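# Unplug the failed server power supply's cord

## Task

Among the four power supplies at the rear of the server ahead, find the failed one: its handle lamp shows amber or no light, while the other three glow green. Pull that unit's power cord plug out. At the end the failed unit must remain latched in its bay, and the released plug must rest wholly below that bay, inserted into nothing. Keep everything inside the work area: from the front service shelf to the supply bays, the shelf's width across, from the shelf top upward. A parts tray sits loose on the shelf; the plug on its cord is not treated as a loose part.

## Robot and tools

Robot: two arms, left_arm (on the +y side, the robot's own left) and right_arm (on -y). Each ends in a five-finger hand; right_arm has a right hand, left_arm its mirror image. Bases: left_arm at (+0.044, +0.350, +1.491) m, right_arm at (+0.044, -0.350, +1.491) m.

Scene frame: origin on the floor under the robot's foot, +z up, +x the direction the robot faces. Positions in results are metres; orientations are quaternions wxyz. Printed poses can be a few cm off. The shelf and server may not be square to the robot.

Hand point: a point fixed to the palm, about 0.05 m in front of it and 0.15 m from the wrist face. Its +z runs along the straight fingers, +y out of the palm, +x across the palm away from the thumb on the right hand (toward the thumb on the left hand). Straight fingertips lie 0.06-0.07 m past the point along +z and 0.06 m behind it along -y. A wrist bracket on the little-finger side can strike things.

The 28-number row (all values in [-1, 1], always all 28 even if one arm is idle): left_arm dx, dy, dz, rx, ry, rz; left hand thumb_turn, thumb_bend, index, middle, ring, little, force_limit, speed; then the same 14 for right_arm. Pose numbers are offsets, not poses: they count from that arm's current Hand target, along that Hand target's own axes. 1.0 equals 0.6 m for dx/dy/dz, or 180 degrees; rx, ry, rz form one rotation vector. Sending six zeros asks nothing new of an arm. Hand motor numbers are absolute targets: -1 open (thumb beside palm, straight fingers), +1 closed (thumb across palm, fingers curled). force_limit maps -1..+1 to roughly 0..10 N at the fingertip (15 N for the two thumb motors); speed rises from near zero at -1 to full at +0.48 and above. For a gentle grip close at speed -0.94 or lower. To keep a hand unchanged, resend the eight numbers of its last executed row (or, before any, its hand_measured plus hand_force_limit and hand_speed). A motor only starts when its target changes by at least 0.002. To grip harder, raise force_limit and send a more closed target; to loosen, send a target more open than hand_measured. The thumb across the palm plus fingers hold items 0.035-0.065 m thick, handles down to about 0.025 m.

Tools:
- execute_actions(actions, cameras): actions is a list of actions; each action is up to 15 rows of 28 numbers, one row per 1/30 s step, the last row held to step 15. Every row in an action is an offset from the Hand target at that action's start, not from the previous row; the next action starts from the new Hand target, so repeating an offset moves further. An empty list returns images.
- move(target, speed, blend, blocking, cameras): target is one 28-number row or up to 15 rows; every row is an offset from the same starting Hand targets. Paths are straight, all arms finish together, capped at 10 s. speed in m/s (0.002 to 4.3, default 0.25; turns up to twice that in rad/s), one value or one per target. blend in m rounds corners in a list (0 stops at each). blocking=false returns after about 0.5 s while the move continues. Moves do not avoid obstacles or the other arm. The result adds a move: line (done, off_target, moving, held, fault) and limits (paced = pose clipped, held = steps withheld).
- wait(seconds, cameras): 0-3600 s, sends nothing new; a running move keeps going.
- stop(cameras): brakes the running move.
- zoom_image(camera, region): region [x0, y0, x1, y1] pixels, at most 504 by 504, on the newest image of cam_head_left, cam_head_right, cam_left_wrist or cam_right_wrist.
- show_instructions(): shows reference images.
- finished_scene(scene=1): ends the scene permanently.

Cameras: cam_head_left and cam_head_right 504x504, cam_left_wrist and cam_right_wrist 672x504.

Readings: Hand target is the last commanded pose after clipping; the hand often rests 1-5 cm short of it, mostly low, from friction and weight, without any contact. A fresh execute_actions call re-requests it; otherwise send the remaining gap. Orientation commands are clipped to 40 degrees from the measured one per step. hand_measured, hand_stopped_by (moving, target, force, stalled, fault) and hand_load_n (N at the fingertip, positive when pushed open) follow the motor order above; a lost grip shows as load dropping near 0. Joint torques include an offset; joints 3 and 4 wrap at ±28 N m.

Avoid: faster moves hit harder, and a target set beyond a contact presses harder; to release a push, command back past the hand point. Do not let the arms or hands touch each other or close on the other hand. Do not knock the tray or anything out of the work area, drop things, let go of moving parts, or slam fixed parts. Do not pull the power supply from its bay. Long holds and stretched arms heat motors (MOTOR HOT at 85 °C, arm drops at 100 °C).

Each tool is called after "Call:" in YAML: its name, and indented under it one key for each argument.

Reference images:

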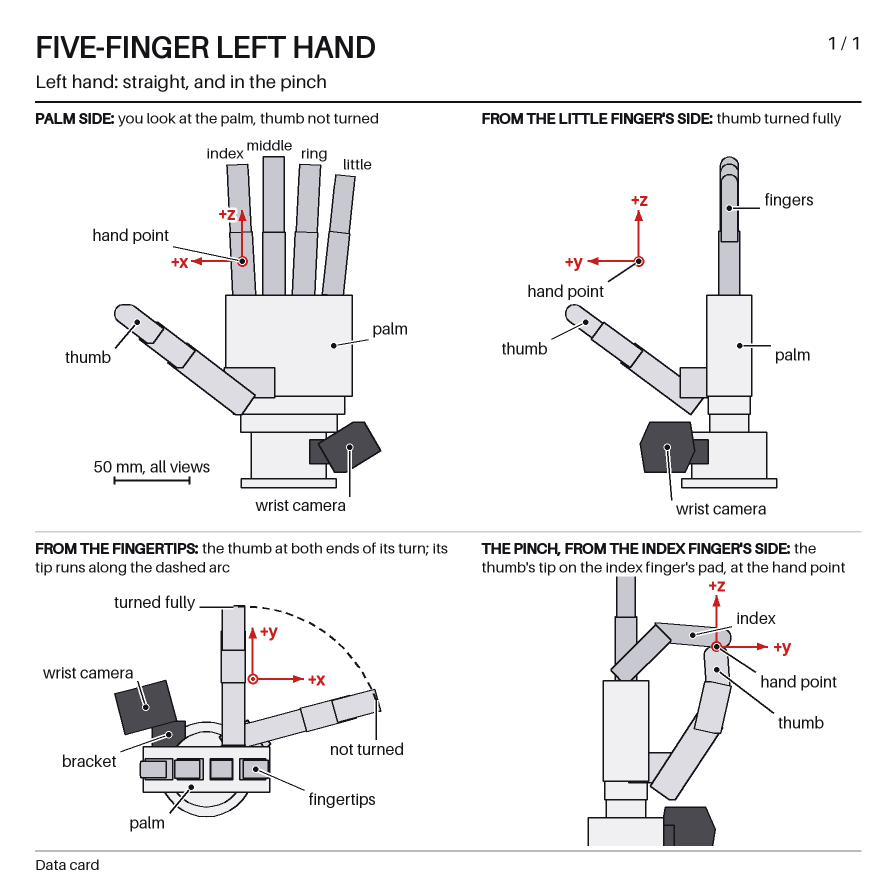

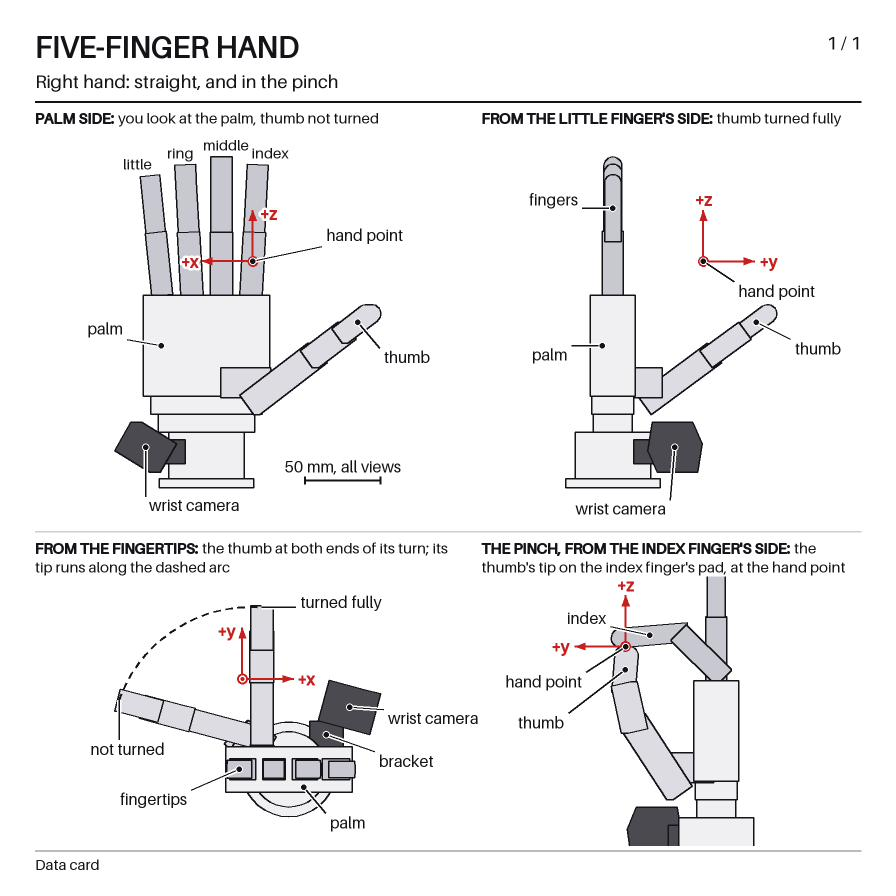

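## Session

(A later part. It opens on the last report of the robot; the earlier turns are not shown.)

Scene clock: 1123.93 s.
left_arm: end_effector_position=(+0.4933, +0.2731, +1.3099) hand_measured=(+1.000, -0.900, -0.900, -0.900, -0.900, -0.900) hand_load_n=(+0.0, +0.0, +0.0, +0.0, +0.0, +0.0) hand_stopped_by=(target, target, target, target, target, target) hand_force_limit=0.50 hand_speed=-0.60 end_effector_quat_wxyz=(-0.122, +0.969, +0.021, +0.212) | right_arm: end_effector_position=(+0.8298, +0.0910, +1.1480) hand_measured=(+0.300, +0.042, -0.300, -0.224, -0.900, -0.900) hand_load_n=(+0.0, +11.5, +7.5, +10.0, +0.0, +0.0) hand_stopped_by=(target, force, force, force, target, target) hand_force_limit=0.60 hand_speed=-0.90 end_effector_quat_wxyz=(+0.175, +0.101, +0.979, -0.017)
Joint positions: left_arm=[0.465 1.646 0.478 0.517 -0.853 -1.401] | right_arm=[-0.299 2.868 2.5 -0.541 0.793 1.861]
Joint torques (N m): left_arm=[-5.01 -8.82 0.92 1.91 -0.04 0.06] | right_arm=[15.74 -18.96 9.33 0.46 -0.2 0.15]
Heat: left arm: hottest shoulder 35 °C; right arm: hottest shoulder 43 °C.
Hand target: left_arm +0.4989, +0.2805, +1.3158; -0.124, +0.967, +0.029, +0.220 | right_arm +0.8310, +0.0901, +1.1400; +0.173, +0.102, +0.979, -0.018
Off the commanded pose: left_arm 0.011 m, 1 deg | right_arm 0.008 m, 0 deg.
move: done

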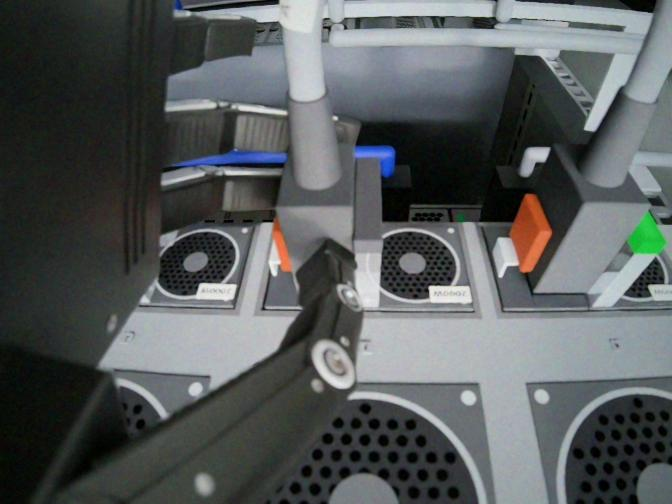

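Call:
move:
  target: [0,0,0,0,0,0,1,-0.9,-0.9,-0.9,-0.9,-0.9,0.5,-0.6,0.0535,-0.0135,-0.0193,0,0,0,0.3,0.7,0.4,0.6,-0.9,-0.9,0.6,-0.9]
  speed: 0.04
  cameras: ["cam_right_wrist","cam_head_left"]

Call:
zoom_image:
  camera: "cam_right_wrist"
  region: [160, 0, 480, 320]

Scene clock: 1129.87 s.
left_arm: end_effector_position=(+0.4933, +0.2731, +1.3099) hand_measured=(+1.000, -0.900, -0.900, -0.900, -0.900, -0.900) hand_load_n=(+0.0, +0.0, +0.0, +0.0, +0.0, +0.0) hand_stopped_by=(target, target, target, target, target, target) hand_force_limit=0.50 hand_speed=-0.60 end_effector_quat_wxyz=(-0.122, +0.969, +0.021, +0.212) | right_arm: end_effector_position=(+0.8086, +0.0821, +1.1456) hand_measured=(+0.300, +0.044, -0.298, -0.224, -0.900, -0.900) hand_load_n=(+1.0, +1.0, +0.5, +0.0, +0.0, +0.0) hand_stopped_by=(target, force, force, force, target, target) hand_force_limit=0.60 hand_speed=-0.90 end_effector_quat_wxyz=(+0.177, +0.110, +0.978, -0.016)
Joint positions: left_arm=[0.465 1.646 0.478 0.517 -0.853 -1.401] | right_arm=[-0.3 2.784 2.299 -0.417 0.795 1.875]
Joint torques (N m): left_arm=[-4.95 -8.94 0.94 1.85 -0.05 0.07] | right_arm=[16.15 -20.89 4.18 1.24 -0.02 0.15]
Heat: left arm: hottest shoulder 35 °C; right arm: hottest shoulder 43 °C.
Hand target: left_arm +0.4989, +0.2805, +1.3158; -0.124, +0.967, +0.029, +0.220 | right_arm +0.7961, +0.0891, +1.1401; +0.173, +0.103, +0.979, -0.018
Off the commanded pose: left_arm 0.011 m, 1 deg | right_arm 0.016 m, 1 deg.
move: off_target (right_arm)
Images, in order (width x height): cam_head_left 504x504, cam_right_wrist 672x504.

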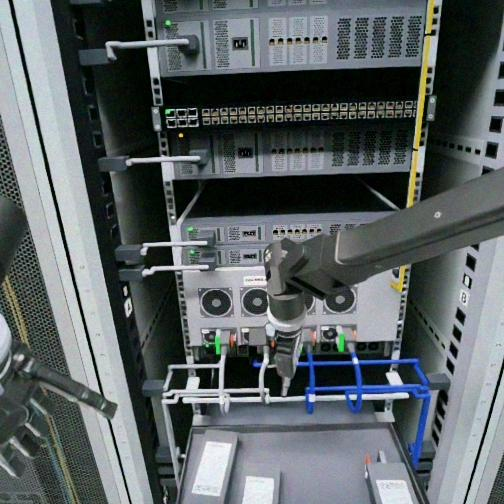

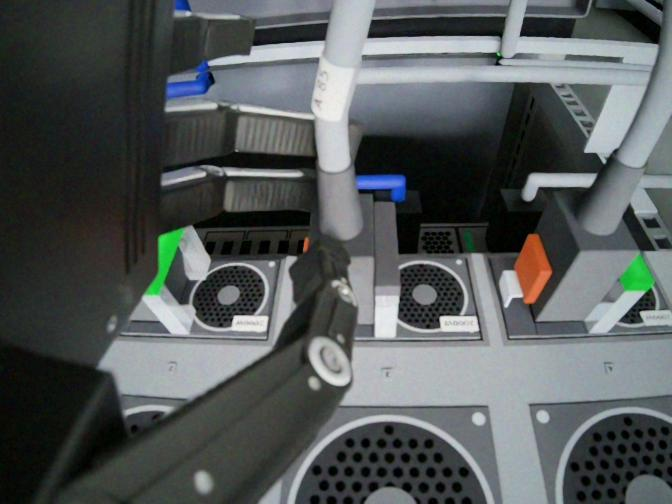

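Scaled by 1.575 from the camera's image (finer frame: 960x720).

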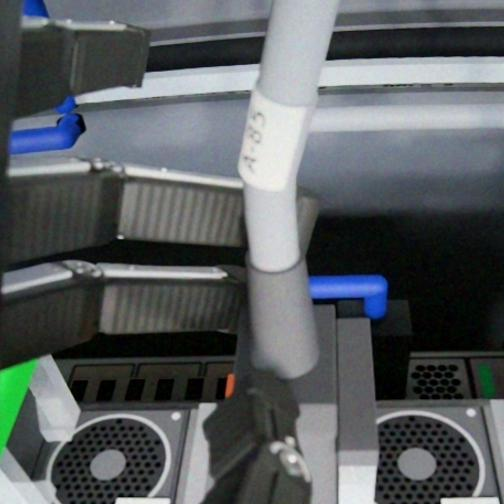

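Call:
move:
  target:
    - [0,0,0,0,0,0,1,-0.9,-0.9,-0.9,-0.9,-0.9,0.5,-0.6,0,0,0,0,0,0,0.3,-0.3,-0.55,-0.55,-0.6,-0.9,0.0,-0.5]
    - [0,0,0,0,0,0,1,-0.9,-0.9,-0.9,-0.9,-0.9,0.5,-0.6,-0.0713,0.0175,0.0223,0,0,0,0.7,-0.3,-0.55,-0.55,-0.6,-0.9,0.0,-0.5]
  speed: 0.05
  cameras: ["cam_right_wrist","cam_head_left","cam_head_right"]

Call:
zoom_image:
  camera: "cam_right_wrist"
  region: [160, 0, 480, 320]

Scene clock: 1217.87 s.
left_arm: end_effector_position=(+0.4933, +0.2731, +1.3099) hand_measured=(+1.000, -0.900, -0.900, -0.900, -0.900, -0.900) hand_load_n=(+0.0, +0.0, +0.0, +0.0, +0.0, +0.0) hand_stopped_by=(target, target, target, target, target, target) hand_force_limit=0.50 hand_speed=-0.60 end_effector_quat_wxyz=(-0.122, +0.969, +0.021, +0.212) | right_arm: end_effector_position=(+0.8286, +0.0831, +1.1480) hand_measured=(+0.700, -0.296, -0.550, -0.550, -0.600, -0.900) hand_load_n=(-7.5, -12.5, +0.0, +0.0, +0.0, +0.0) hand_stopped_by=(target, target, target, target, target, target) hand_force_limit=0.00 hand_speed=-0.50 end_effector_quat_wxyz=(+0.160, +0.085, +0.983, -0.038)
Joint positions: left_arm=[0.465 1.646 0.478 0.517 -0.853 -1.401] | right_arm=[-0.299 2.879 2.552 -0.631 0.822 1.857]
Joint torques (N m): left_arm=[-4.89 -9 0.92 1.88 -0.04 0.07] | right_arm=[15.85 -18.2 11.66 2.04 -1.41 0.18]
Heat: left arm: hottest shoulder 35 °C; right arm: hottest shoulder 44 °C.
Hand target: left_arm +0.4989, +0.2805, +1.3158; -0.124, +0.967, +0.029, +0.220 | right_arm +0.8420, +0.0901, +1.1420; +0.173, +0.103, +0.979, -0.018
Off the commanded pose: left_arm 0.011 m, 1 deg | right_arm 0.016 m, 3 deg.
move: off_target (right_arm); target 2's new numbers were sent with right_arm's hand 0.026 m and 4 deg from that target
Images, in order (width x height): cam_head_left 504x504, cam_head_right 504x504, cam_right_wrist 672x504.

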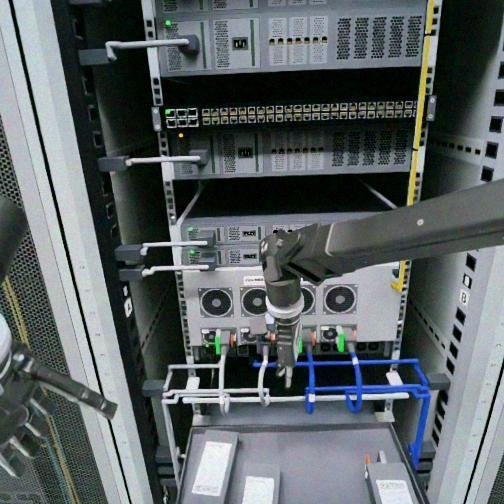

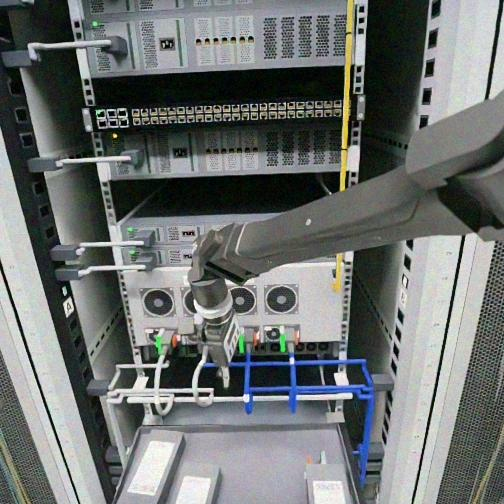

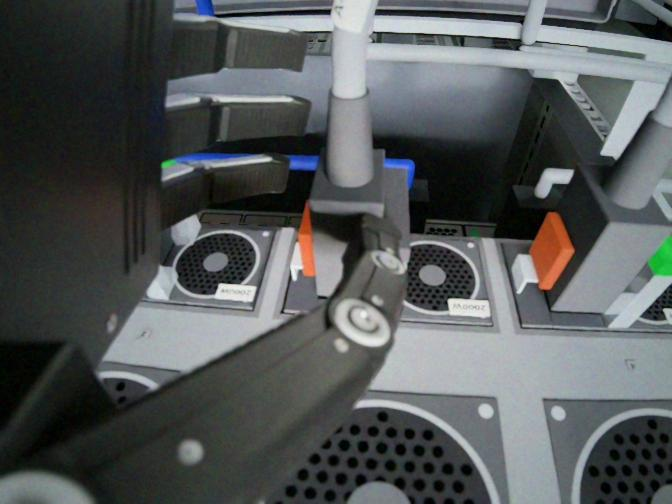

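Scaled by 1.575 from the camera's image (finer frame: 960x720).

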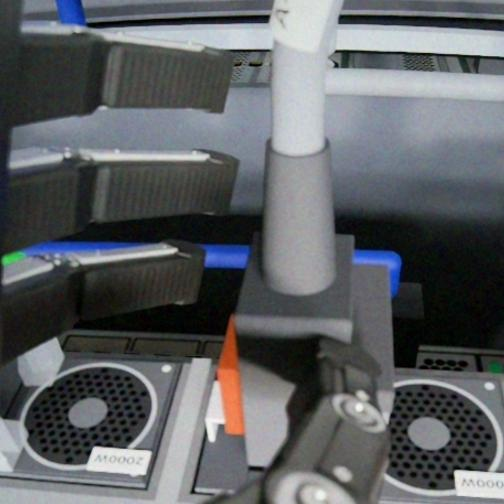

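Call:
move:
  target:
    - [0,0,0,0,0,0,1,-0.9,-0.9,-0.9,-0.9,-0.9,0.5,-0.6,0.0306,-0.007,-0.0112,0,0,0,0.7,-0.3,-0.55,-0.55,-0.6,-0.9,0.0,-0.5]
    - [0,0,0,0,0,0,1,-0.9,-0.9,-0.9,-0.9,-0.9,0.5,-0.6,0.0306,-0.007,-0.0112,0,0,0,0.6,0.15,-0.55,-0.55,-0.6,-0.9,0.0,-0.5]
  speed: 0.05
  cameras: ["cam_right_wrist"]

Call:
zoom_image:
  camera: "cam_right_wrist"
  region: [160, 0, 480, 320]

Scene clock: 1226.10 s.
left_arm: end_effector_position=(+0.4933, +0.2731, +1.3099) hand_measured=(+1.000, -0.900, -0.900, -0.900, -0.900, -0.900) hand_load_n=(+0.0, +0.0, +0.0, +0.0, +0.0, +0.0) hand_stopped_by=(target, target, target, target, target, target) hand_force_limit=0.50 hand_speed=-0.60 end_effector_quat_wxyz=(-0.122, +0.969, +0.021, +0.212) | right_arm: end_effector_position=(+0.8273, +0.0901, +1.1501) hand_measured=(+0.600, +0.148, -0.550, -0.550, -0.600, -0.900) hand_load_n=(+1.0, +2.0, +0.0, +0.0, +0.0, +0.0) hand_stopped_by=(target, target, target, target, target, target) hand_force_limit=0.00 hand_speed=-0.50 end_effector_quat_wxyz=(+0.175, +0.106, +0.979, -0.014)
Joint positions: left_arm=[0.465 1.646 0.478 0.517 -0.853 -1.401] | right_arm=[-0.298 2.848 2.462 -0.522 0.789 1.872]
Joint torques (N m): left_arm=[-5.07 -8.82 0.85 1.91 -0.05 0.06] | right_arm=[16.26 -21.36 5.71 1.39 0.01 0.07]
Heat: left arm: hottest shoulder 35 °C; right arm: hottest shoulder 43 °C.
Hand target: left_arm +0.4989, +0.2805, +1.3158; -0.124, +0.967, +0.029, +0.220 | right_arm +0.8219, +0.0901, +1.1421; +0.173, +0.102, +0.979, -0.018
Off the commanded pose: left_arm 0.011 m, 1 deg | right_arm 0.010 m, 1 deg.
move: done

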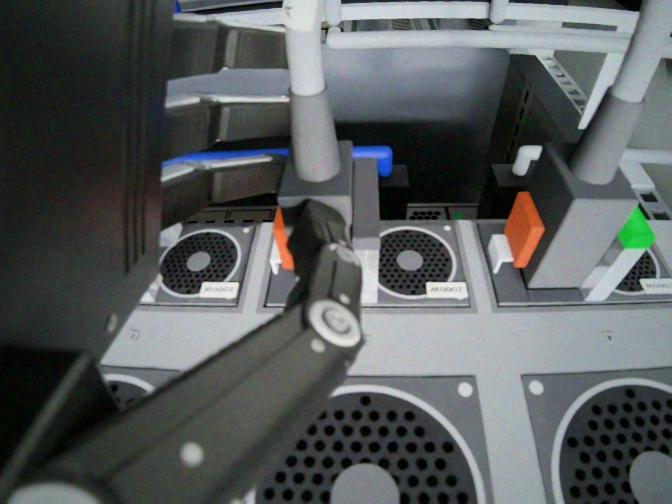

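Scaled by 1.575 from the camera's image (finer frame: 960x720).

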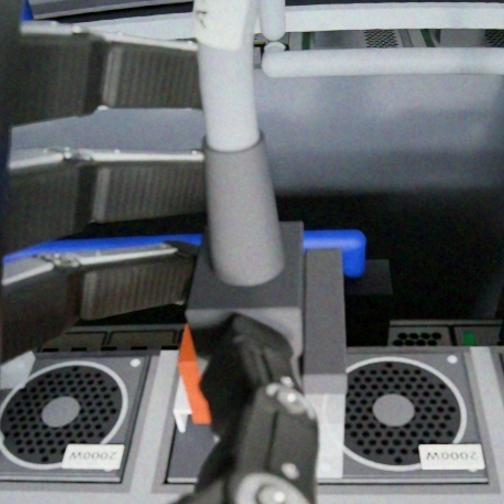

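Call:
move:
  target: [0,0,0,0,0,0,1,-0.9,-0.9,-0.9,-0.9,-0.9,0.5,-0.6,-0.0323,0.007,0.0065,0,0,0,0.6,0.05,-0.55,-0.55,-0.6,-0.9,0.0,-0.5]
  speed: 0.05
  cameras: ["cam_right_wrist"]

Call:
zoom_image:
  camera: "cam_right_wrist"
  region: [160, 0, 480, 320]

Scene clock: 1233.77 s.
left_arm: end_effector_position=(+0.4933, +0.2731, +1.3099) hand_measured=(+1.000, -0.900, -0.900, -0.900, -0.900, -0.900) hand_load_n=(+0.0, +0.0, +0.0, +0.0, +0.0, +0.0) hand_stopped_by=(target, target, target, target, target, target) hand_force_limit=0.50 hand_speed=-0.60 end_effector_quat_wxyz=(-0.122, +0.969, +0.021, +0.212) | right_arm: end_effector_position=(+0.8389, +0.0932, +1.1522) hand_measured=(+0.600, +0.050, -0.550, -0.550, -0.600, -0.900) hand_load_n=(+0.0, -0.5, +0.0, +0.0, +0.0, +0.0) hand_stopped_by=(target, target, target, target, target, target) hand_force_limit=0.00 hand_speed=-0.50 end_effector_quat_wxyz=(+0.174, +0.101, +0.979, -0.015)
Joint positions: left_arm=[0.465 1.646 0.478 0.517 -0.853 -1.401] | right_arm=[-0.298 2.903 2.591 -0.6 0.789 1.865]
Joint torques (N m): left_arm=[-5.01 -8.88 0.84 1.87 -0.06 0.06] | right_arm=[15.33 -19.78 9.72 0.61 -0.14 0.12]
Heat: left arm: hottest shoulder 35 °C; right arm: hottest shoulder 44 °C.
Hand target: left_arm +0.4989, +0.2805, +1.3158; -0.124, +0.967, +0.029, +0.220 | right_arm +0.8418, +0.0903, +1.1450; +0.173, +0.102, +0.979, -0.018
Off the commanded pose: left_arm 0.011 m, 1 deg | right_arm 0.008 m, 0 deg.
move: done

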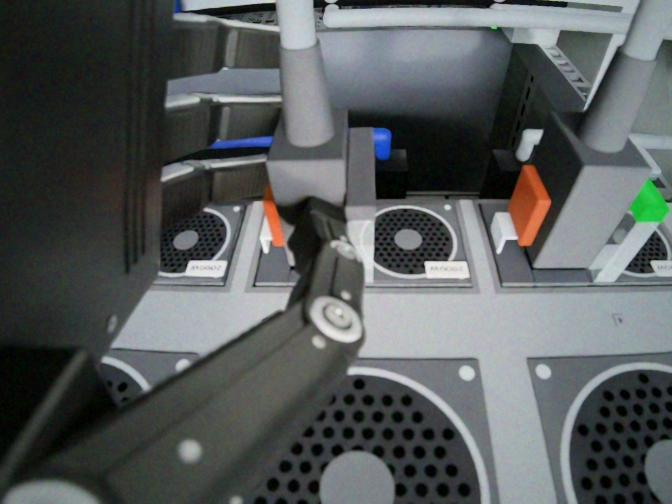

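Scaled by 1.575 from the camera's image (finer frame: 960x720).

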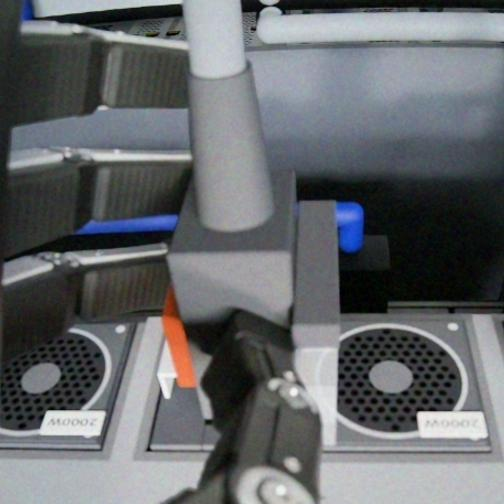

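Call:
move:
  target:
    - [0,0,0,0,0,0,1,-0.9,-0.9,-0.9,-0.9,-0.9,0.5,-0.6,0,0,0,0,0,0,0.6,0.6,0.3,0.3,0.5,-0.9,-0.5,-0.85]
    - [0,0,0,0,0,0,1,-0.9,-0.9,-0.9,-0.9,-0.9,0.5,-0.6,0,0,0,0,0,0,0.6,0.7,0.4,0.4,0.6,-0.9,0.95,-0.85]
  speed: 0.05
  cameras: ["cam_right_wrist"]

Call:
zoom_image:
  camera: "cam_right_wrist"
  region: [160, 0, 480, 320]

Scene clock: 1241.90 s.
left_arm: end_effector_position=(+0.4933, +0.2731, +1.3099) hand_measured=(+1.000, -0.900, -0.900, -0.900, -0.900, -0.900) hand_load_n=(+0.0, +0.0, +0.0, +0.0, +0.0, +0.0) hand_stopped_by=(target, target, target, target, target, target) hand_force_limit=0.50 hand_speed=-0.60 end_effector_quat_wxyz=(-0.122, +0.969, +0.021, +0.212) | right_arm: end_effector_position=(+0.8388, +0.0923, +1.1512) hand_measured=(+0.600, +0.200, -0.346, -0.320, -0.006, -0.900) hand_load_n=(+0.0, +14.5, +10.5, +9.5, +10.0, +0.0) hand_stopped_by=(target, force, force, force, force, target) hand_force_limit=0.95 hand_speed=-0.85 end_effector_quat_wxyz=(+0.174, +0.101, +0.979, -0.018)
Joint positions: left_arm=[0.465 1.646 0.478 0.517 -0.853 -1.401] | right_arm=[-0.298 2.906 2.596 -0.604 0.795 1.865]
Joint torques (N m): left_arm=[-5.07 -8.94 0.92 1.88 -0.04 0.07] | right_arm=[15.85 -19.37 9.68 0.65 -0.33 0.11]
Heat: left arm: hottest shoulder 35 °C; right arm: hottest shoulder 43 °C.
Hand target: left_arm +0.4989, +0.2805, +1.3158; -0.124, +0.967, +0.029, +0.220 | right_arm +0.8420, +0.0902, +1.1451; +0.173, +0.102, +0.979, -0.018
Off the commanded pose: left_arm 0.011 m, 1 deg | right_arm 0.007 m, 0 deg.
move: done

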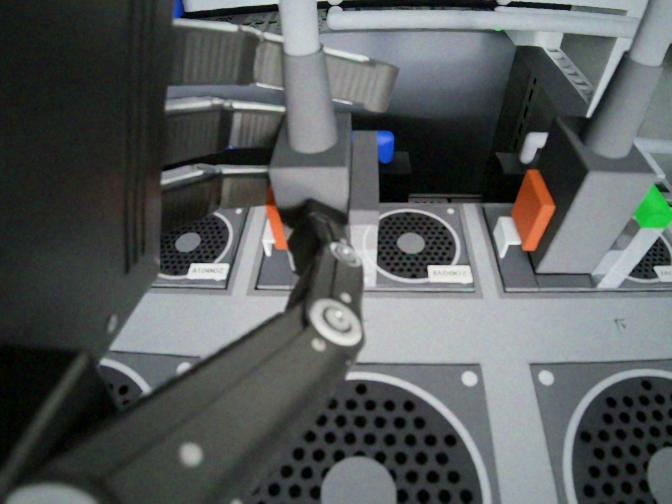

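Scaled by 1.575 from the camera's image (finer frame: 960x720).

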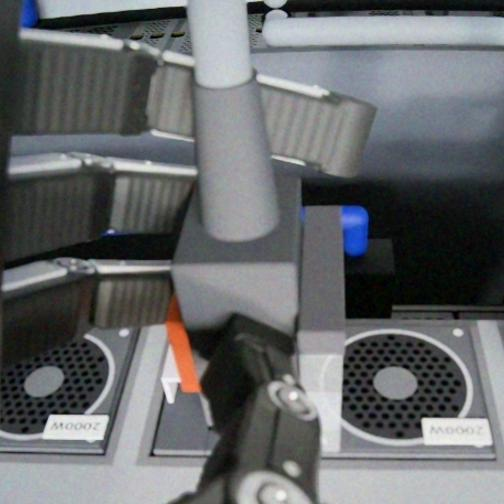

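Call:
move:
  target: [0,0,0,0,0,0,1,-0.9,-0.9,-0.9,-0.9,-0.9,0.5,-0.6,0.0306,-0.007,-0.0112,0,0,0,0.6,0.7,0.4,0.4,0.6,-0.9,0.95,-0.85]
  speed: 0.03
  cameras: ["cam_right_wrist"]

Call:
zoom_image:
  camera: "cam_right_wrist"
  region: [160, 0, 480, 320]

Scene clock: 1247.43 s.
left_arm: end_effector_position=(+0.4933, +0.2731, +1.3099) hand_measured=(+1.000, -0.900, -0.900, -0.900, -0.900, -0.900) hand_load_n=(+0.0, +0.0, +0.0, +0.0, +0.0, +0.0) hand_stopped_by=(target, target, target, target, target, target) hand_force_limit=0.50 hand_speed=-0.60 end_effector_quat_wxyz=(-0.122, +0.969, +0.021, +0.212) | right_arm: end_effector_position=(+0.8348, +0.0897, +1.1515) hand_measured=(+0.600, +0.200, -0.348, -0.320, -0.006, -0.900) hand_load_n=(+3.0, +15.5, +11.0, +8.0, +2.5, +0.5) hand_stopped_by=(target, force, force, force, force, target) hand_force_limit=0.95 hand_speed=-0.85 end_effector_quat_wxyz=(+0.185, +0.114, +0.976, -0.012)
Joint positions: left_arm=[0.465 1.646 0.478 0.517 -0.853 -1.401] | right_arm=[-0.299 2.859 2.481 -0.502 0.791 1.869]
Joint torques (N m): left_arm=[-4.78 -8.88 0.92 1.88 -0.04 0.07] | right_arm=[16.62 -22.07 3.84 0.21 0.11 0.11]
Heat: left arm: hottest shoulder 35 °C; right arm: hottest shoulder 43 °C.
Hand target: left_arm +0.4989, +0.2805, +1.3158; -0.124, +0.967, +0.029, +0.220 | right_arm +0.8221, +0.0901, +1.1453; +0.173, +0.103, +0.979, -0.018
Off the commanded pose: left_arm 0.011 m, 1 deg | right_arm 0.014 m, 2 deg.
move: off_target (right_arm)

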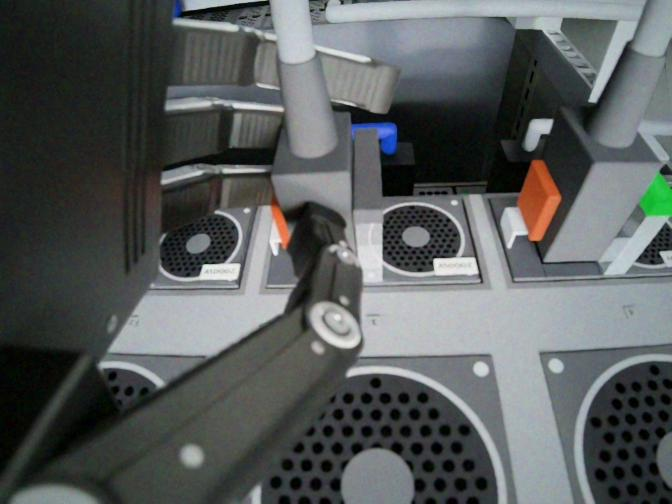

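Scaled by 1.575 from the camera's image (finer frame: 960x720).

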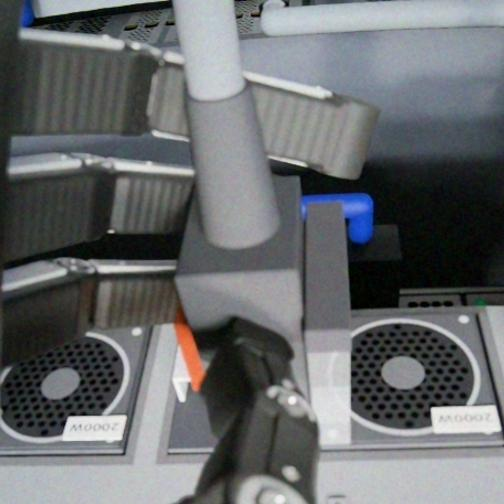

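Call:
move:
  target: [0,0,0,0,0,0,1,-0.9,-0.9,-0.9,-0.9,-0.9,0.5,-0.6,0.0306,-0.007,-0.0112,0,0,0,0.6,0.7,0.4,0.4,0.6,-0.9,0.95,-0.85]
  speed: 0.03
  cameras: ["cam_right_wrist"]

Call:
zoom_image:
  camera: "cam_right_wrist"
  region: [160, 0, 480, 320]

Scene clock: 1252.77 s.
left_arm: end_effector_position=(+0.4933, +0.2731, +1.3099) hand_measured=(+1.000, -0.900, -0.900, -0.900, -0.900, -0.900) hand_load_n=(+0.0, +0.0, +0.0, +0.0, -0.5, +0.0) hand_stopped_by=(target, target, target, target, target, target) hand_force_limit=0.50 hand_speed=-0.60 end_effector_quat_wxyz=(-0.122, +0.969, +0.021, +0.212) | right_arm: end_effector_position=(+0.8065, +0.0828, +1.1420) hand_measured=(+0.600, +0.204, -0.346, -0.320, -0.006, -0.900) hand_load_n=(+0.5, +0.0, +0.0, +0.0, +0.0, +0.0) hand_stopped_by=(target, force, force, force, force, target) hand_force_limit=0.95 hand_speed=-0.85 end_effector_quat_wxyz=(+0.171, +0.108, +0.979, -0.022)
Joint positions: left_arm=[0.465 1.646 0.478 0.517 -0.853 -1.401] | right_arm=[-0.299 2.797 2.323 -0.449 0.802 1.882]
Joint torques (N m): left_arm=[-4.84 -8.82 0.87 1.91 -0.04 0.07] | right_arm=[16.67 -20.95 4.59 1.36 -0.2 0.14]
Heat: left arm: hottest shoulder 35 °C; right arm: hottest shoulder 44 °C.
Hand target: left_arm +0.4989, +0.2805, +1.3158; -0.124, +0.967, +0.029, +0.220 | right_arm +0.8020, +0.0900, +1.1451; +0.173, +0.103, +0.979, -0.018
Off the commanded pose: left_arm 0.011 m, 1 deg | right_arm 0.009 m, 1 deg.
move: done

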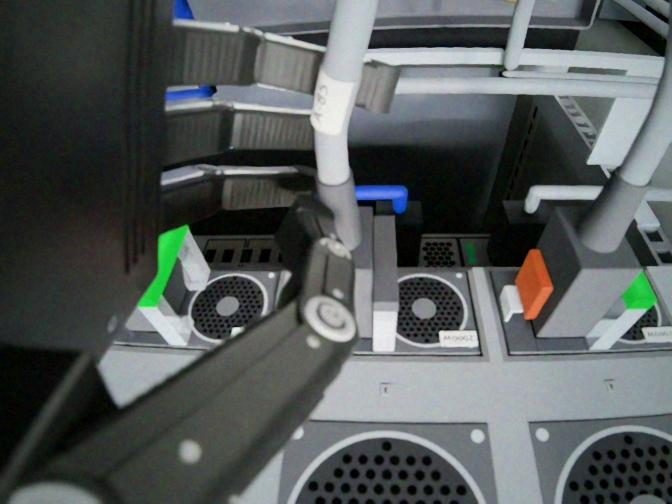

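Scaled by 1.575 from the camera's image (finer frame: 960x720).

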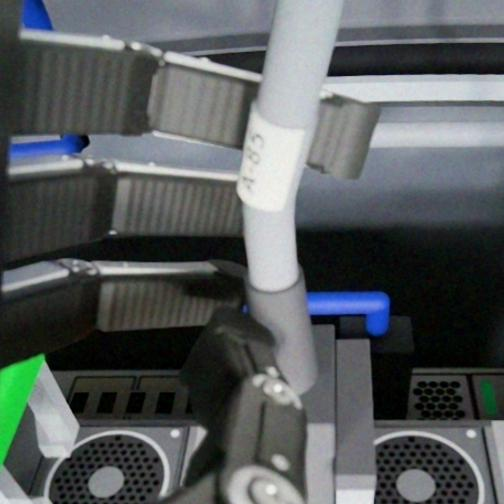

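Call:
move:
  target:
    - [0,0,0,0,0,0,1,-0.9,-0.9,-0.9,-0.9,-0.9,0.5,-0.6,0,0,0,0,0,0,0.6,0.0,-0.55,-0.55,-0.6,-0.9,0.0,-0.5]
    - [0,0,0,0,0,0,1,-0.9,-0.9,-0.9,-0.9,-0.9,0.5,-0.6,-0.0057,0,-0.0157,0,0,0,0.6,0.0,-0.55,-0.55,-0.6,-0.9,0.0,-0.5]
    - [0,0,0,0,0,0,1,-0.9,-0.9,-0.9,-0.9,-0.9,0.5,-0.6,-0.0648,0.0139,0.013,0,0,0,0.6,0.0,-0.55,-0.55,-0.6,-0.9,0.0,-0.5]
    - [0,0,0,0,0,0,1,-0.9,-0.9,-0.9,-0.9,-0.9,0.5,-0.6,-0.0613,0.0139,0.0223,0,0,0,0.6,0.0,-0.55,-0.55,-0.6,-0.9,0.0,-0.5]
  speed: 0.05
  cameras: ["cam_right_wrist"]

Call:
zoom_image:
  camera: "cam_right_wrist"
  region: [160, 0, 480, 320]

Scene clock: 1291.33 s.
left_arm: end_effector_position=(+0.4933, +0.2731, +1.3099) hand_measured=(+1.000, -0.900, -0.900, -0.900, -0.900, -0.900) hand_load_n=(+0.0, +0.0, +0.0, +0.0, +0.0, +0.0) hand_stopped_by=(target, target, target, target, target, target) hand_force_limit=0.50 hand_speed=-0.60 end_effector_quat_wxyz=(-0.122, +0.969, +0.021, +0.212) | right_arm: end_effector_position=(+0.8406, +0.0906, +1.1519) hand_measured=(+0.600, +0.002, -0.550, -0.550, -0.600, -0.900) hand_load_n=(+0.0, -0.5, +0.0, +0.0, +0.5, +0.0) hand_stopped_by=(target, target, target, target, target, target) hand_force_limit=0.00 hand_speed=-0.50 end_effector_quat_wxyz=(+0.174, +0.104, +0.979, -0.017)
Joint positions: left_arm=[0.465 1.646 0.478 0.517 -0.853 -1.401] | right_arm=[-0.299 2.904 2.596 -0.603 0.794 1.869]
Joint torques (N m): left_arm=[-5.01 -8.88 0.88 1.89 -0.04 0.06] | right_arm=[15.56 -19.6 9.59 0.49 -0.29 0.08]
Heat: left arm: hottest shoulder 35 °C; right arm: hottest shoulder 45 °C.
Hand target: left_arm +0.4989, +0.2805, +1.3158; -0.124, +0.967, +0.029, +0.220 | right_arm +0.8420, +0.0902, +1.1451; +0.173, +0.103, +0.979, -0.018
Off the commanded pose: left_arm 0.011 m, 1 deg | right_arm 0.007 m, 0 deg.
move: done

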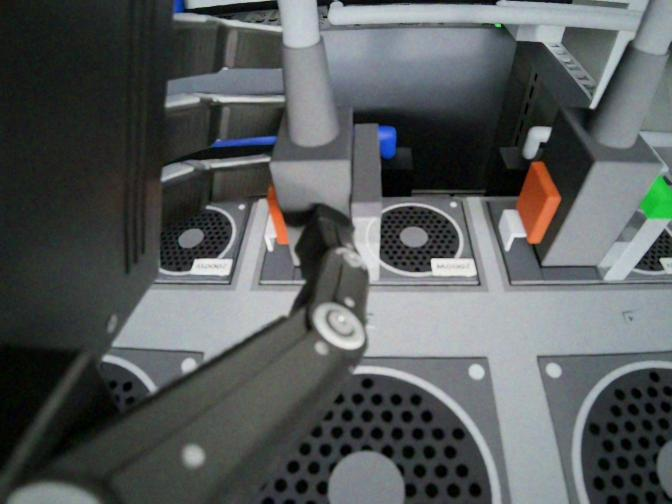

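Scaled by 1.575 from the camera's image (finer frame: 960x720).

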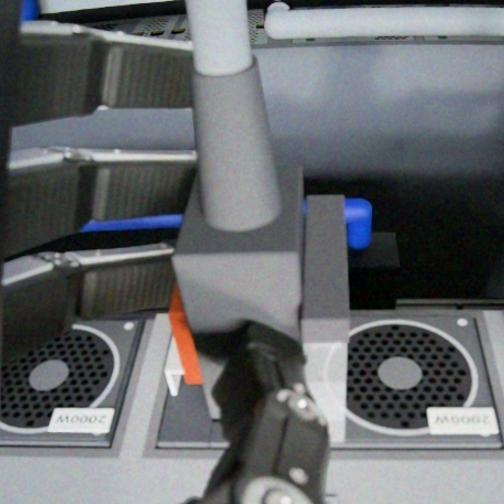

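Call:
move:
  target:
    - [0,0,0,0,0,0,1,-0.9,-0.9,-0.9,-0.9,-0.9,0.5,-0.6,0,0,0,0,0,0,0.6,0.6,0.3,0.3,0.5,-0.9,-0.3,-0.85]
    - [0,0,0,0,0,0,1,-0.9,-0.9,-0.9,-0.9,-0.9,0.5,-0.6,0,0,0,0,0,0,0.6,0.8,0.5,0.5,0.7,-0.9,1.0,-0.5]
  speed: 0.05

Scene clock: 1297.70 s.
left_arm: end_effector_position=(+0.4933, +0.2731, +1.3099) hand_measured=(+1.000, -0.900, -0.900, -0.900, -0.900, -0.900) hand_load_n=(+0.0, +0.0, +0.0, +0.0, +0.0, +0.0) hand_stopped_by=(target, target, target, target, target, target) hand_force_limit=0.50 hand_speed=-0.60 end_effector_quat_wxyz=(-0.122, +0.969, +0.021, +0.212) | right_arm: end_effector_position=(+0.8407, +0.0895, +1.1510) hand_measured=(+0.600, +0.150, -0.320, -0.252, +0.064, -0.900) hand_load_n=(+2.0, +19.5, +10.0, +17.5, +13.5, +0.0) hand_stopped_by=(target, force, force, force, force, target) hand_force_limit=1.00 hand_speed=-0.50 end_effector_quat_wxyz=(+0.174, +0.105, +0.979, -0.019)
Joint positions: left_arm=[0.465 1.646 0.478 0.517 -0.853 -1.401] | right_arm=[-0.3 2.906 2.599 -0.604 0.797 1.869]
Joint torques (N m): left_arm=[-4.89 -8.76 0.91 1.89 -0.03 0.06] | right_arm=[16.09 -19.78 9.32 0.62 -0.48 0.09]
Heat: left arm: hottest shoulder 35 °C; right arm: hottest shoulder 45 °C.
Hand target: left_arm +0.4989, +0.2805, +1.3158; -0.124, +0.967, +0.029, +0.220 | right_arm +0.8421, +0.0901, +1.1453; +0.173, +0.103, +0.979, -0.018
Off the commanded pose: left_arm 0.011 m, 1 deg | right_arm 0.006 m, 0 deg.
move: done

Call:
move:
  target: [0,0,0,0,0,0,1,-0.9,-0.9,-0.9,-0.9,-0.9,0.5,-0.6,0.0306,-0.007,-0.0112,0,0,0,0.6,0.8,0.5,0.5,0.7,-0.9,1.0,-0.5]
  speed: 0.03

Call:
wait:
  seconds: 0.1
  cameras: ["cam_right_wrist"]

Scene clock: 1322.27 s.
left_arm: end_effector_position=(+0.4933, +0.2731, +1.3099) hand_measured=(+1.000, -0.900, -0.900, -0.900, -0.900, -0.900) hand_load_n=(-0.5, +0.0, +0.0, +0.5, +0.0, +0.0) hand_stopped_by=(target, target, target, target, target, target) hand_force_limit=0.50 hand_speed=-0.60 end_effector_quat_wxyz=(-0.122, +0.969, +0.021, +0.212) | right_arm: end_effector_position=(+0.8367, +0.0878, +1.1515) hand_measured=(+0.600, +0.148, -0.320, -0.252, +0.064, -0.900) hand_load_n=(+4.0, +23.5, +10.0, +15.0, +5.0, +0.0) hand_stopped_by=(target, force, force, force, force, target) hand_force_limit=1.00 hand_speed=-0.50 end_effector_quat_wxyz=(+0.186, +0.116, +0.976, -0.012)
Joint positions: left_arm=[0.465 1.646 0.478 0.517 -0.853 -1.401] | right_arm=[-0.301 2.859 2.483 -0.5 0.792 1.869]
Joint torques (N m): left_arm=[-4.89 -9 0.91 1.88 -0.05 0.07] | right_arm=[17.14 -22.24 3.97 0.25 0.02 0.14]
Heat: left arm: hottest shoulder 35 °C; right arm: hottest shoulder 45 °C.
Hand target: left_arm +0.4989, +0.2805, +1.3158; -0.124, +0.967, +0.029, +0.220 | right_arm +0.8219, +0.0901, +1.1451; +0.173, +0.103, +0.979, -0.018
Off the commanded pose: left_arm 0.011 m, 1 deg | right_arm 0.016 m, 2 deg.
move: off_target (right_arm)

Scene clock: 1322.37 s.
left_arm: end_effector_position=(+0.4933, +0.2731, +1.3099) hand_measured=(+1.000, -0.900, -0.900, -0.900, -0.900, -0.900) hand_load_n=(+0.0, +0.0, +0.0, +0.0, +0.0, +0.0) hand_stopped_by=(target, target, target, target, target, target) hand_force_limit=0.50 hand_speed=-0.60 end_effector_quat_wxyz=(-0.122, +0.969, +0.021, +0.212) | right_arm: end_effector_position=(+0.8367, +0.0878, +1.1515) hand_measured=(+0.600, +0.148, -0.320, -0.252, +0.064, -0.900) hand_load_n=(+4.0, +23.5, +9.5, +15.0, +5.5, +0.0) hand_stopped_by=(target, force, force, force, force, target) hand_force_limit=1.00 hand_speed=-0.50 end_effector_quat_wxyz=(+0.186, +0.116, +0.976, -0.012)
Joint positions: left_arm=[0.465 1.646 0.478 0.517 -0.853 -1.401] | right_arm=[-0.301 2.859 2.483 -0.5 0.792 1.869]
Joint torques (N m): left_arm=[-4.95 -8.94 0.9 1.94 -0.05 0.06] | right_arm=[16.5 -22.12 3.74 0.21 0 0.21]
Heat: left arm: hottest shoulder 35 °C; right arm: hottest shoulder 45 °C.
Hand target: left_arm +0.4989, +0.2805, +1.3158; -0.124, +0.967, +0.029, +0.220 | right_arm +0.8219, +0.0901, +1.1451; +0.173, +0.102, +0.979, -0.018
Off the commanded pose: left_arm 0.011 m, 1 deg | right_arm 0.016 m, 2 deg.
wait: 0.10 s; no rest

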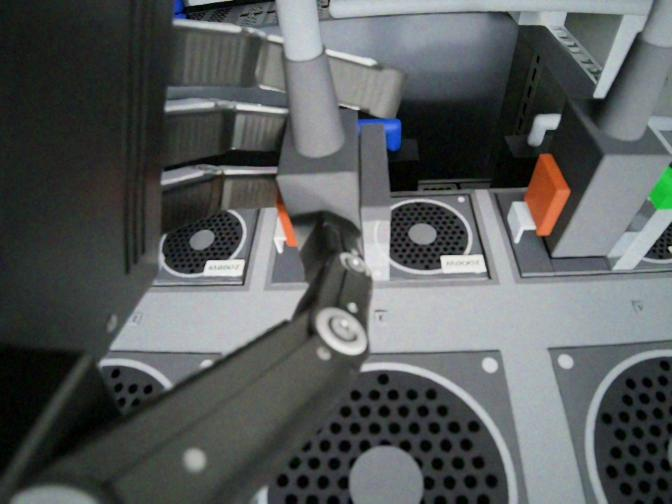

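Call:
move:
  target: [0,0,0,0,0,0,1,-0.9,-0.9,-0.9,-0.9,-0.9,0.5,-0.6,0.0306,-0.007,-0.0112,0,0,0,0.6,0.8,0.5,0.5,0.7,-0.9,1.0,-0.5]
  speed: 0.03
  cameras: ["cam_right_wrist"]

Scene clock: 1327.80 s.
left_arm: end_effector_position=(+0.4933, +0.2731, +1.3099) hand_measured=(+1.000, -0.900, -0.900, -0.900, -0.900, -0.900) hand_load_n=(+0.0, +0.0, +0.0, +0.0, +0.0, +0.0) hand_stopped_by=(target, target, target, target, target, target) hand_force_limit=0.50 hand_speed=-0.60 end_effector_quat_wxyz=(-0.122, +0.969, +0.021, +0.212) | right_arm: end_effector_position=(+0.8302, +0.0816, +1.1538) hand_measured=(+0.600, +0.150, -0.318, -0.252, +0.064, -0.900) hand_load_n=(+5.0, +10.0, +0.5, +8.5, +7.0, +0.0) hand_stopped_by=(target, force, force, force, force, target) hand_force_limit=1.00 hand_speed=-0.50 end_effector_quat_wxyz=(+0.192, +0.133, +0.972, -0.003)
Joint positions: left_arm=[0.465 1.646 0.478 0.517 -0.853 -1.401] | right_arm=[-0.304 2.803 2.36 -0.41 0.781 1.889]
Joint torques (N m): left_arm=[-4.78 -8.82 0.83 1.91 -0.05 0.06] | right_arm=[17.49 -21.89 2.81 -0.03 0.56 0.03]
Heat: left arm: hottest shoulder 35 °C; right arm: hottest shoulder 45 °C.
Hand target: left_arm +0.4989, +0.2805, +1.3158; -0.124, +0.967, +0.029, +0.220 | right_arm +0.8021, +0.0900, +1.1453; +0.173, +0.102, +0.979, -0.018
Off the commanded pose: left_arm 0.011 m, 1 deg | right_arm 0.031 m, 5 deg.
move: off_target (right_arm)

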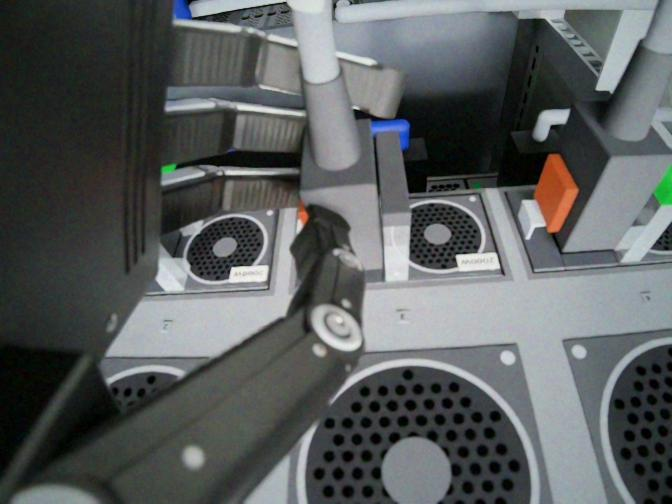

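Call:
wait:
  seconds: 0.1
  cameras: ["all"]

Call:
zoom_image:
  camera: "cam_head_left"
  region: [150, 200, 400, 400]

Scene clock: 1402.93 s.
left_arm: end_effector_position=(+0.4933, +0.2731, +1.3099) hand_measured=(+1.000, -0.900, -0.900, -0.900, -0.900, -0.900) hand_load_n=(+0.0, +0.0, +0.0, +0.0, +0.0, +0.0) hand_stopped_by=(target, target, target, target, target, target) hand_force_limit=0.50 hand_speed=-0.60 end_effector_quat_wxyz=(-0.122, +0.969, +0.021, +0.212) | right_arm: end_effector_position=(+0.8302, +0.0816, +1.1538) hand_measured=(+0.600, +0.150, -0.318, -0.252, +0.064, -0.900) hand_load_n=(+5.0, +9.5, +0.5, +8.5, +7.5, +0.0) hand_stopped_by=(target, force, force, force, force, target) hand_force_limit=1.00 hand_speed=-0.50 end_effector_quat_wxyz=(+0.192, +0.133, +0.972, -0.003)
Joint positions: left_arm=[0.465 1.646 0.478 0.517 -0.853 -1.401] | right_arm=[-0.304 2.803 2.36 -0.41 0.781 1.889]
Joint torques (N m): left_arm=[-4.89 -8.76 0.95 1.91 -0.04 0.07] | right_arm=[17.08 -22.12 2.61 -0.2 0.54 0.03]
Heat: left arm: hottest shoulder 35 °C; right arm: hottest shoulder 44 °C.
Hand target: left_arm +0.4989, +0.2805, +1.3158; -0.124, +0.967, +0.029, +0.220 | right_arm +0.8021, +0.0900, +1.1453; +0.173, +0.102, +0.979, -0.018
Off the commanded pose: left_arm 0.011 m, 1 deg | right_arm 0.031 m, 5 deg.
wait: 0.10 s; at rest from the start

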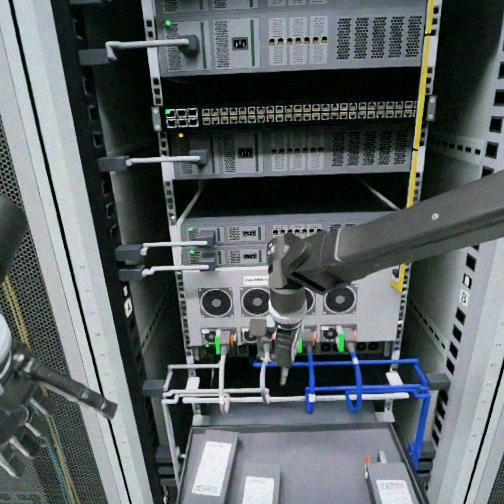

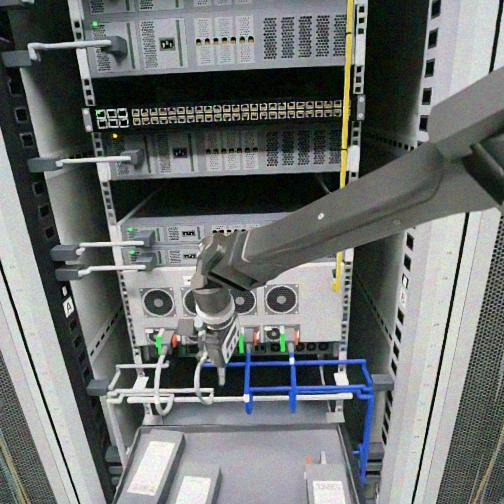

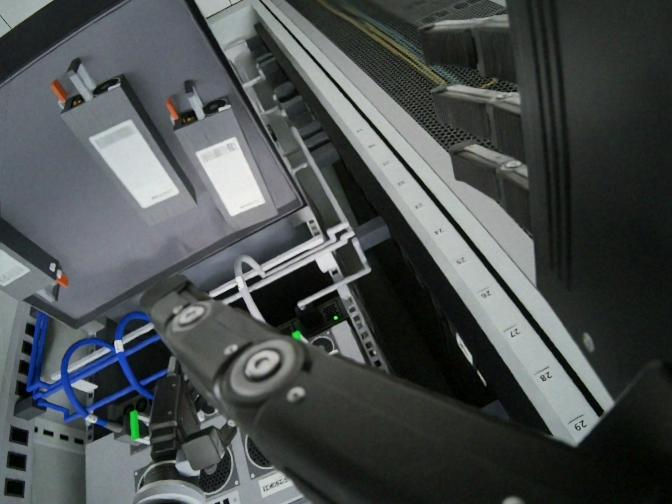

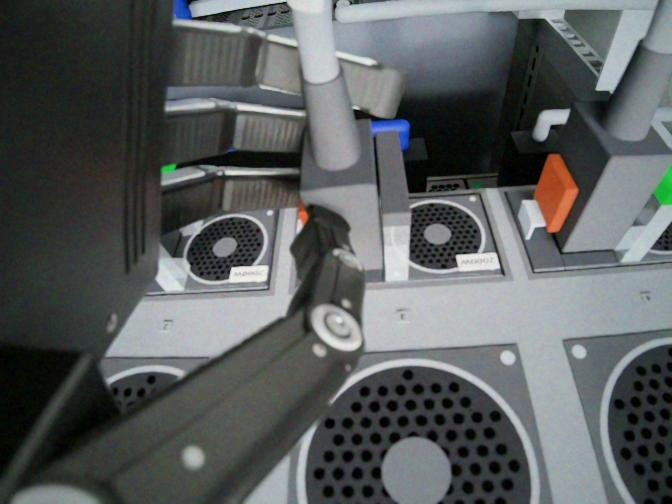

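Scaled by 2.016 from the camera's image (finer frame: 720x720).

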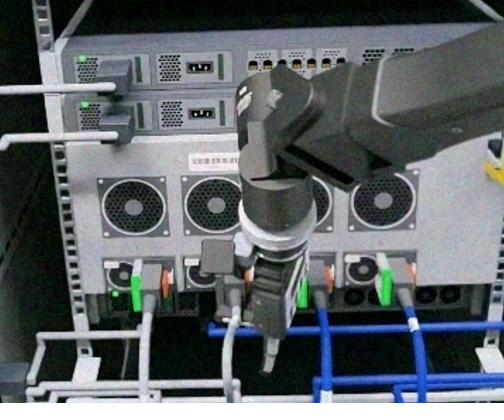

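Call:
move:
  target: [0,0,0,0,0,0,1,-0.9,-0.9,-0.9,-0.9,-0.9,0.5,-0.6,0,0,0,0,0,0,0.6,0,-0.55,-0.55,-0.6,-0.9,0,-0.5]
  speed: 0.03

Call:
execute_actions:
  actions:
    - [[0,0,0,0,0,0,1,-0.9,-0.9,-0.9,-0.9,-0.9,0.5,-0.6,0,0,0,0,0,0,0.6,0,-0.55,-0.55,-0.6,-0.9,0,-0.5]]
  cameras: ["cam_right_wrist"]

Scene clock: 1426.50 s.
left_arm: end_effector_position=(+0.4933, +0.2731, +1.3099) hand_measured=(+1.000, -0.900, -0.900, -0.900, -0.900, -0.900) hand_load_n=(+0.0, +0.0, +0.0, +0.0, +0.0, +0.0) hand_stopped_by=(target, target, target, target, target, target) hand_force_limit=0.50 hand_speed=-0.60 end_effector_quat_wxyz=(-0.122, +0.969, +0.021, +0.212) | right_arm: end_effector_position=(+0.8196, +0.0787, +1.1501) hand_measured=(+0.600, +0.000, -0.550, -0.550, -0.600, -0.900) hand_load_n=(+1.0, +0.5, +0.0, +0.0, +0.5, +0.0) hand_stopped_by=(target, target, target, target, target, target) hand_force_limit=0.00 hand_speed=-0.50 end_effector_quat_wxyz=(+0.184, +0.124, +0.975, -0.016)
Joint positions: left_arm=[0.465 1.646 0.478 0.517 -0.853 -1.401] | right_arm=[-0.302 2.791 2.329 -0.423 0.8 1.889]
Joint torques (N m): left_arm=[-4.89 -8.94 0.9 1.88 -0.05 0.07] | right_arm=[17.14 -21.83 4.37 0.28 -0.16 0.02]
Heat: left arm: hottest shoulder 35 °C; right arm: hottest shoulder 44 °C.
Hand target: left_arm +0.4989, +0.2805, +1.3158; -0.124, +0.967, +0.029, +0.220 | right_arm +0.8020, +0.0901, +1.1452; +0.173, +0.102, +0.979, -0.018
Off the commanded pose: left_arm 0.011 m, 1 deg | right_arm 0.021 m, 3 deg.
move: done

Scene clock: 1427.20 s.
left_arm: end_effector_position=(+0.4933, +0.2731, +1.3099) hand_measured=(+1.000, -0.900, -0.900, -0.900, -0.900, -0.900) hand_load_n=(+0.0, +0.0, +0.0, +0.0, +0.0, +0.0) hand_stopped_by=(target, target, target, target, target, target) hand_force_limit=0.50 hand_speed=-0.60 end_effector_quat_wxyz=(-0.122, +0.969, +0.021, +0.212) | right_arm: end_effector_position=(+0.8196, +0.0787, +1.1501) hand_measured=(+0.600, +0.000, -0.550, -0.550, -0.600, -0.900) hand_load_n=(+1.0, +0.5, +0.0, +0.5, +0.5, -0.5) hand_stopped_by=(target, target, target, target, target, target) hand_force_limit=0.00 hand_speed=-0.50 end_effector_quat_wxyz=(+0.184, +0.124, +0.975, -0.016)
Joint positions: left_arm=[0.465 1.646 0.478 0.517 -0.853 -1.401] | right_arm=[-0.302 2.791 2.329 -0.423 0.8 1.889]
Joint torques (N m): left_arm=[-5.01 -8.88 0.92 1.91 -0.04 0.06] | right_arm=[16.38 -20.89 4.45 0.35 -0.15 0.04]
Heat: left arm: hottest shoulder 35 °C; right arm: hottest shoulder 44 °C.
Hand target: left_arm +0.4989, +0.2805, +1.3158; -0.124, +0.967, +0.029, +0.220 | right_arm +0.8020, +0.0901, +1.1452; +0.173, +0.102, +0.979, -0.018
Off the commanded pose: left_arm 0.011 m, 1 deg | right_arm 0.022 m, 3 deg.
Step readings (end_effector_position of left_arm | right_arm):
0: (+0.4933, +0.2731, +1.3099) | (+0.8196, +0.0787, +1.1501)
1: (+0.4933, +0.2731, +1.3099) | (+0.8196, +0.0787, +1.1501)
2: (+0.4933, +0.2731, +1.3099) | (+0.8196, +0.0787, +1.1501)
4: (+0.4933, +0.2731, +1.3099) | (+0.8196, +0.0787, +1.1501)
8: (+0.4933, +0.2731, +1.3099) | (+0.8196, +0.0787, +1.1501)
15: (+0.4933, +0.2731, +1.3099) | (+0.8196, +0.0787, +1.1501)

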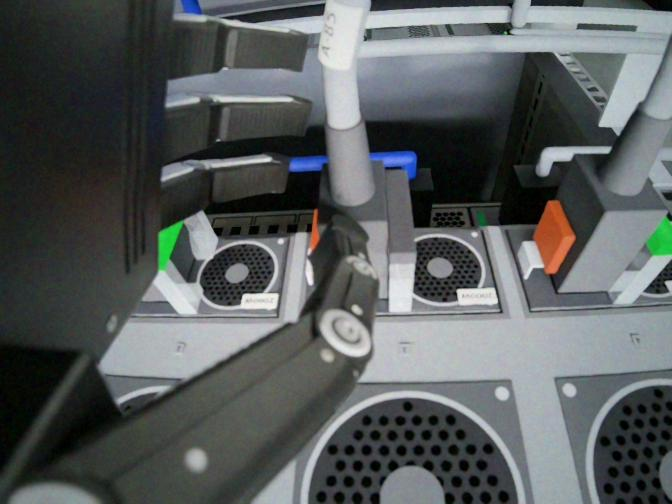

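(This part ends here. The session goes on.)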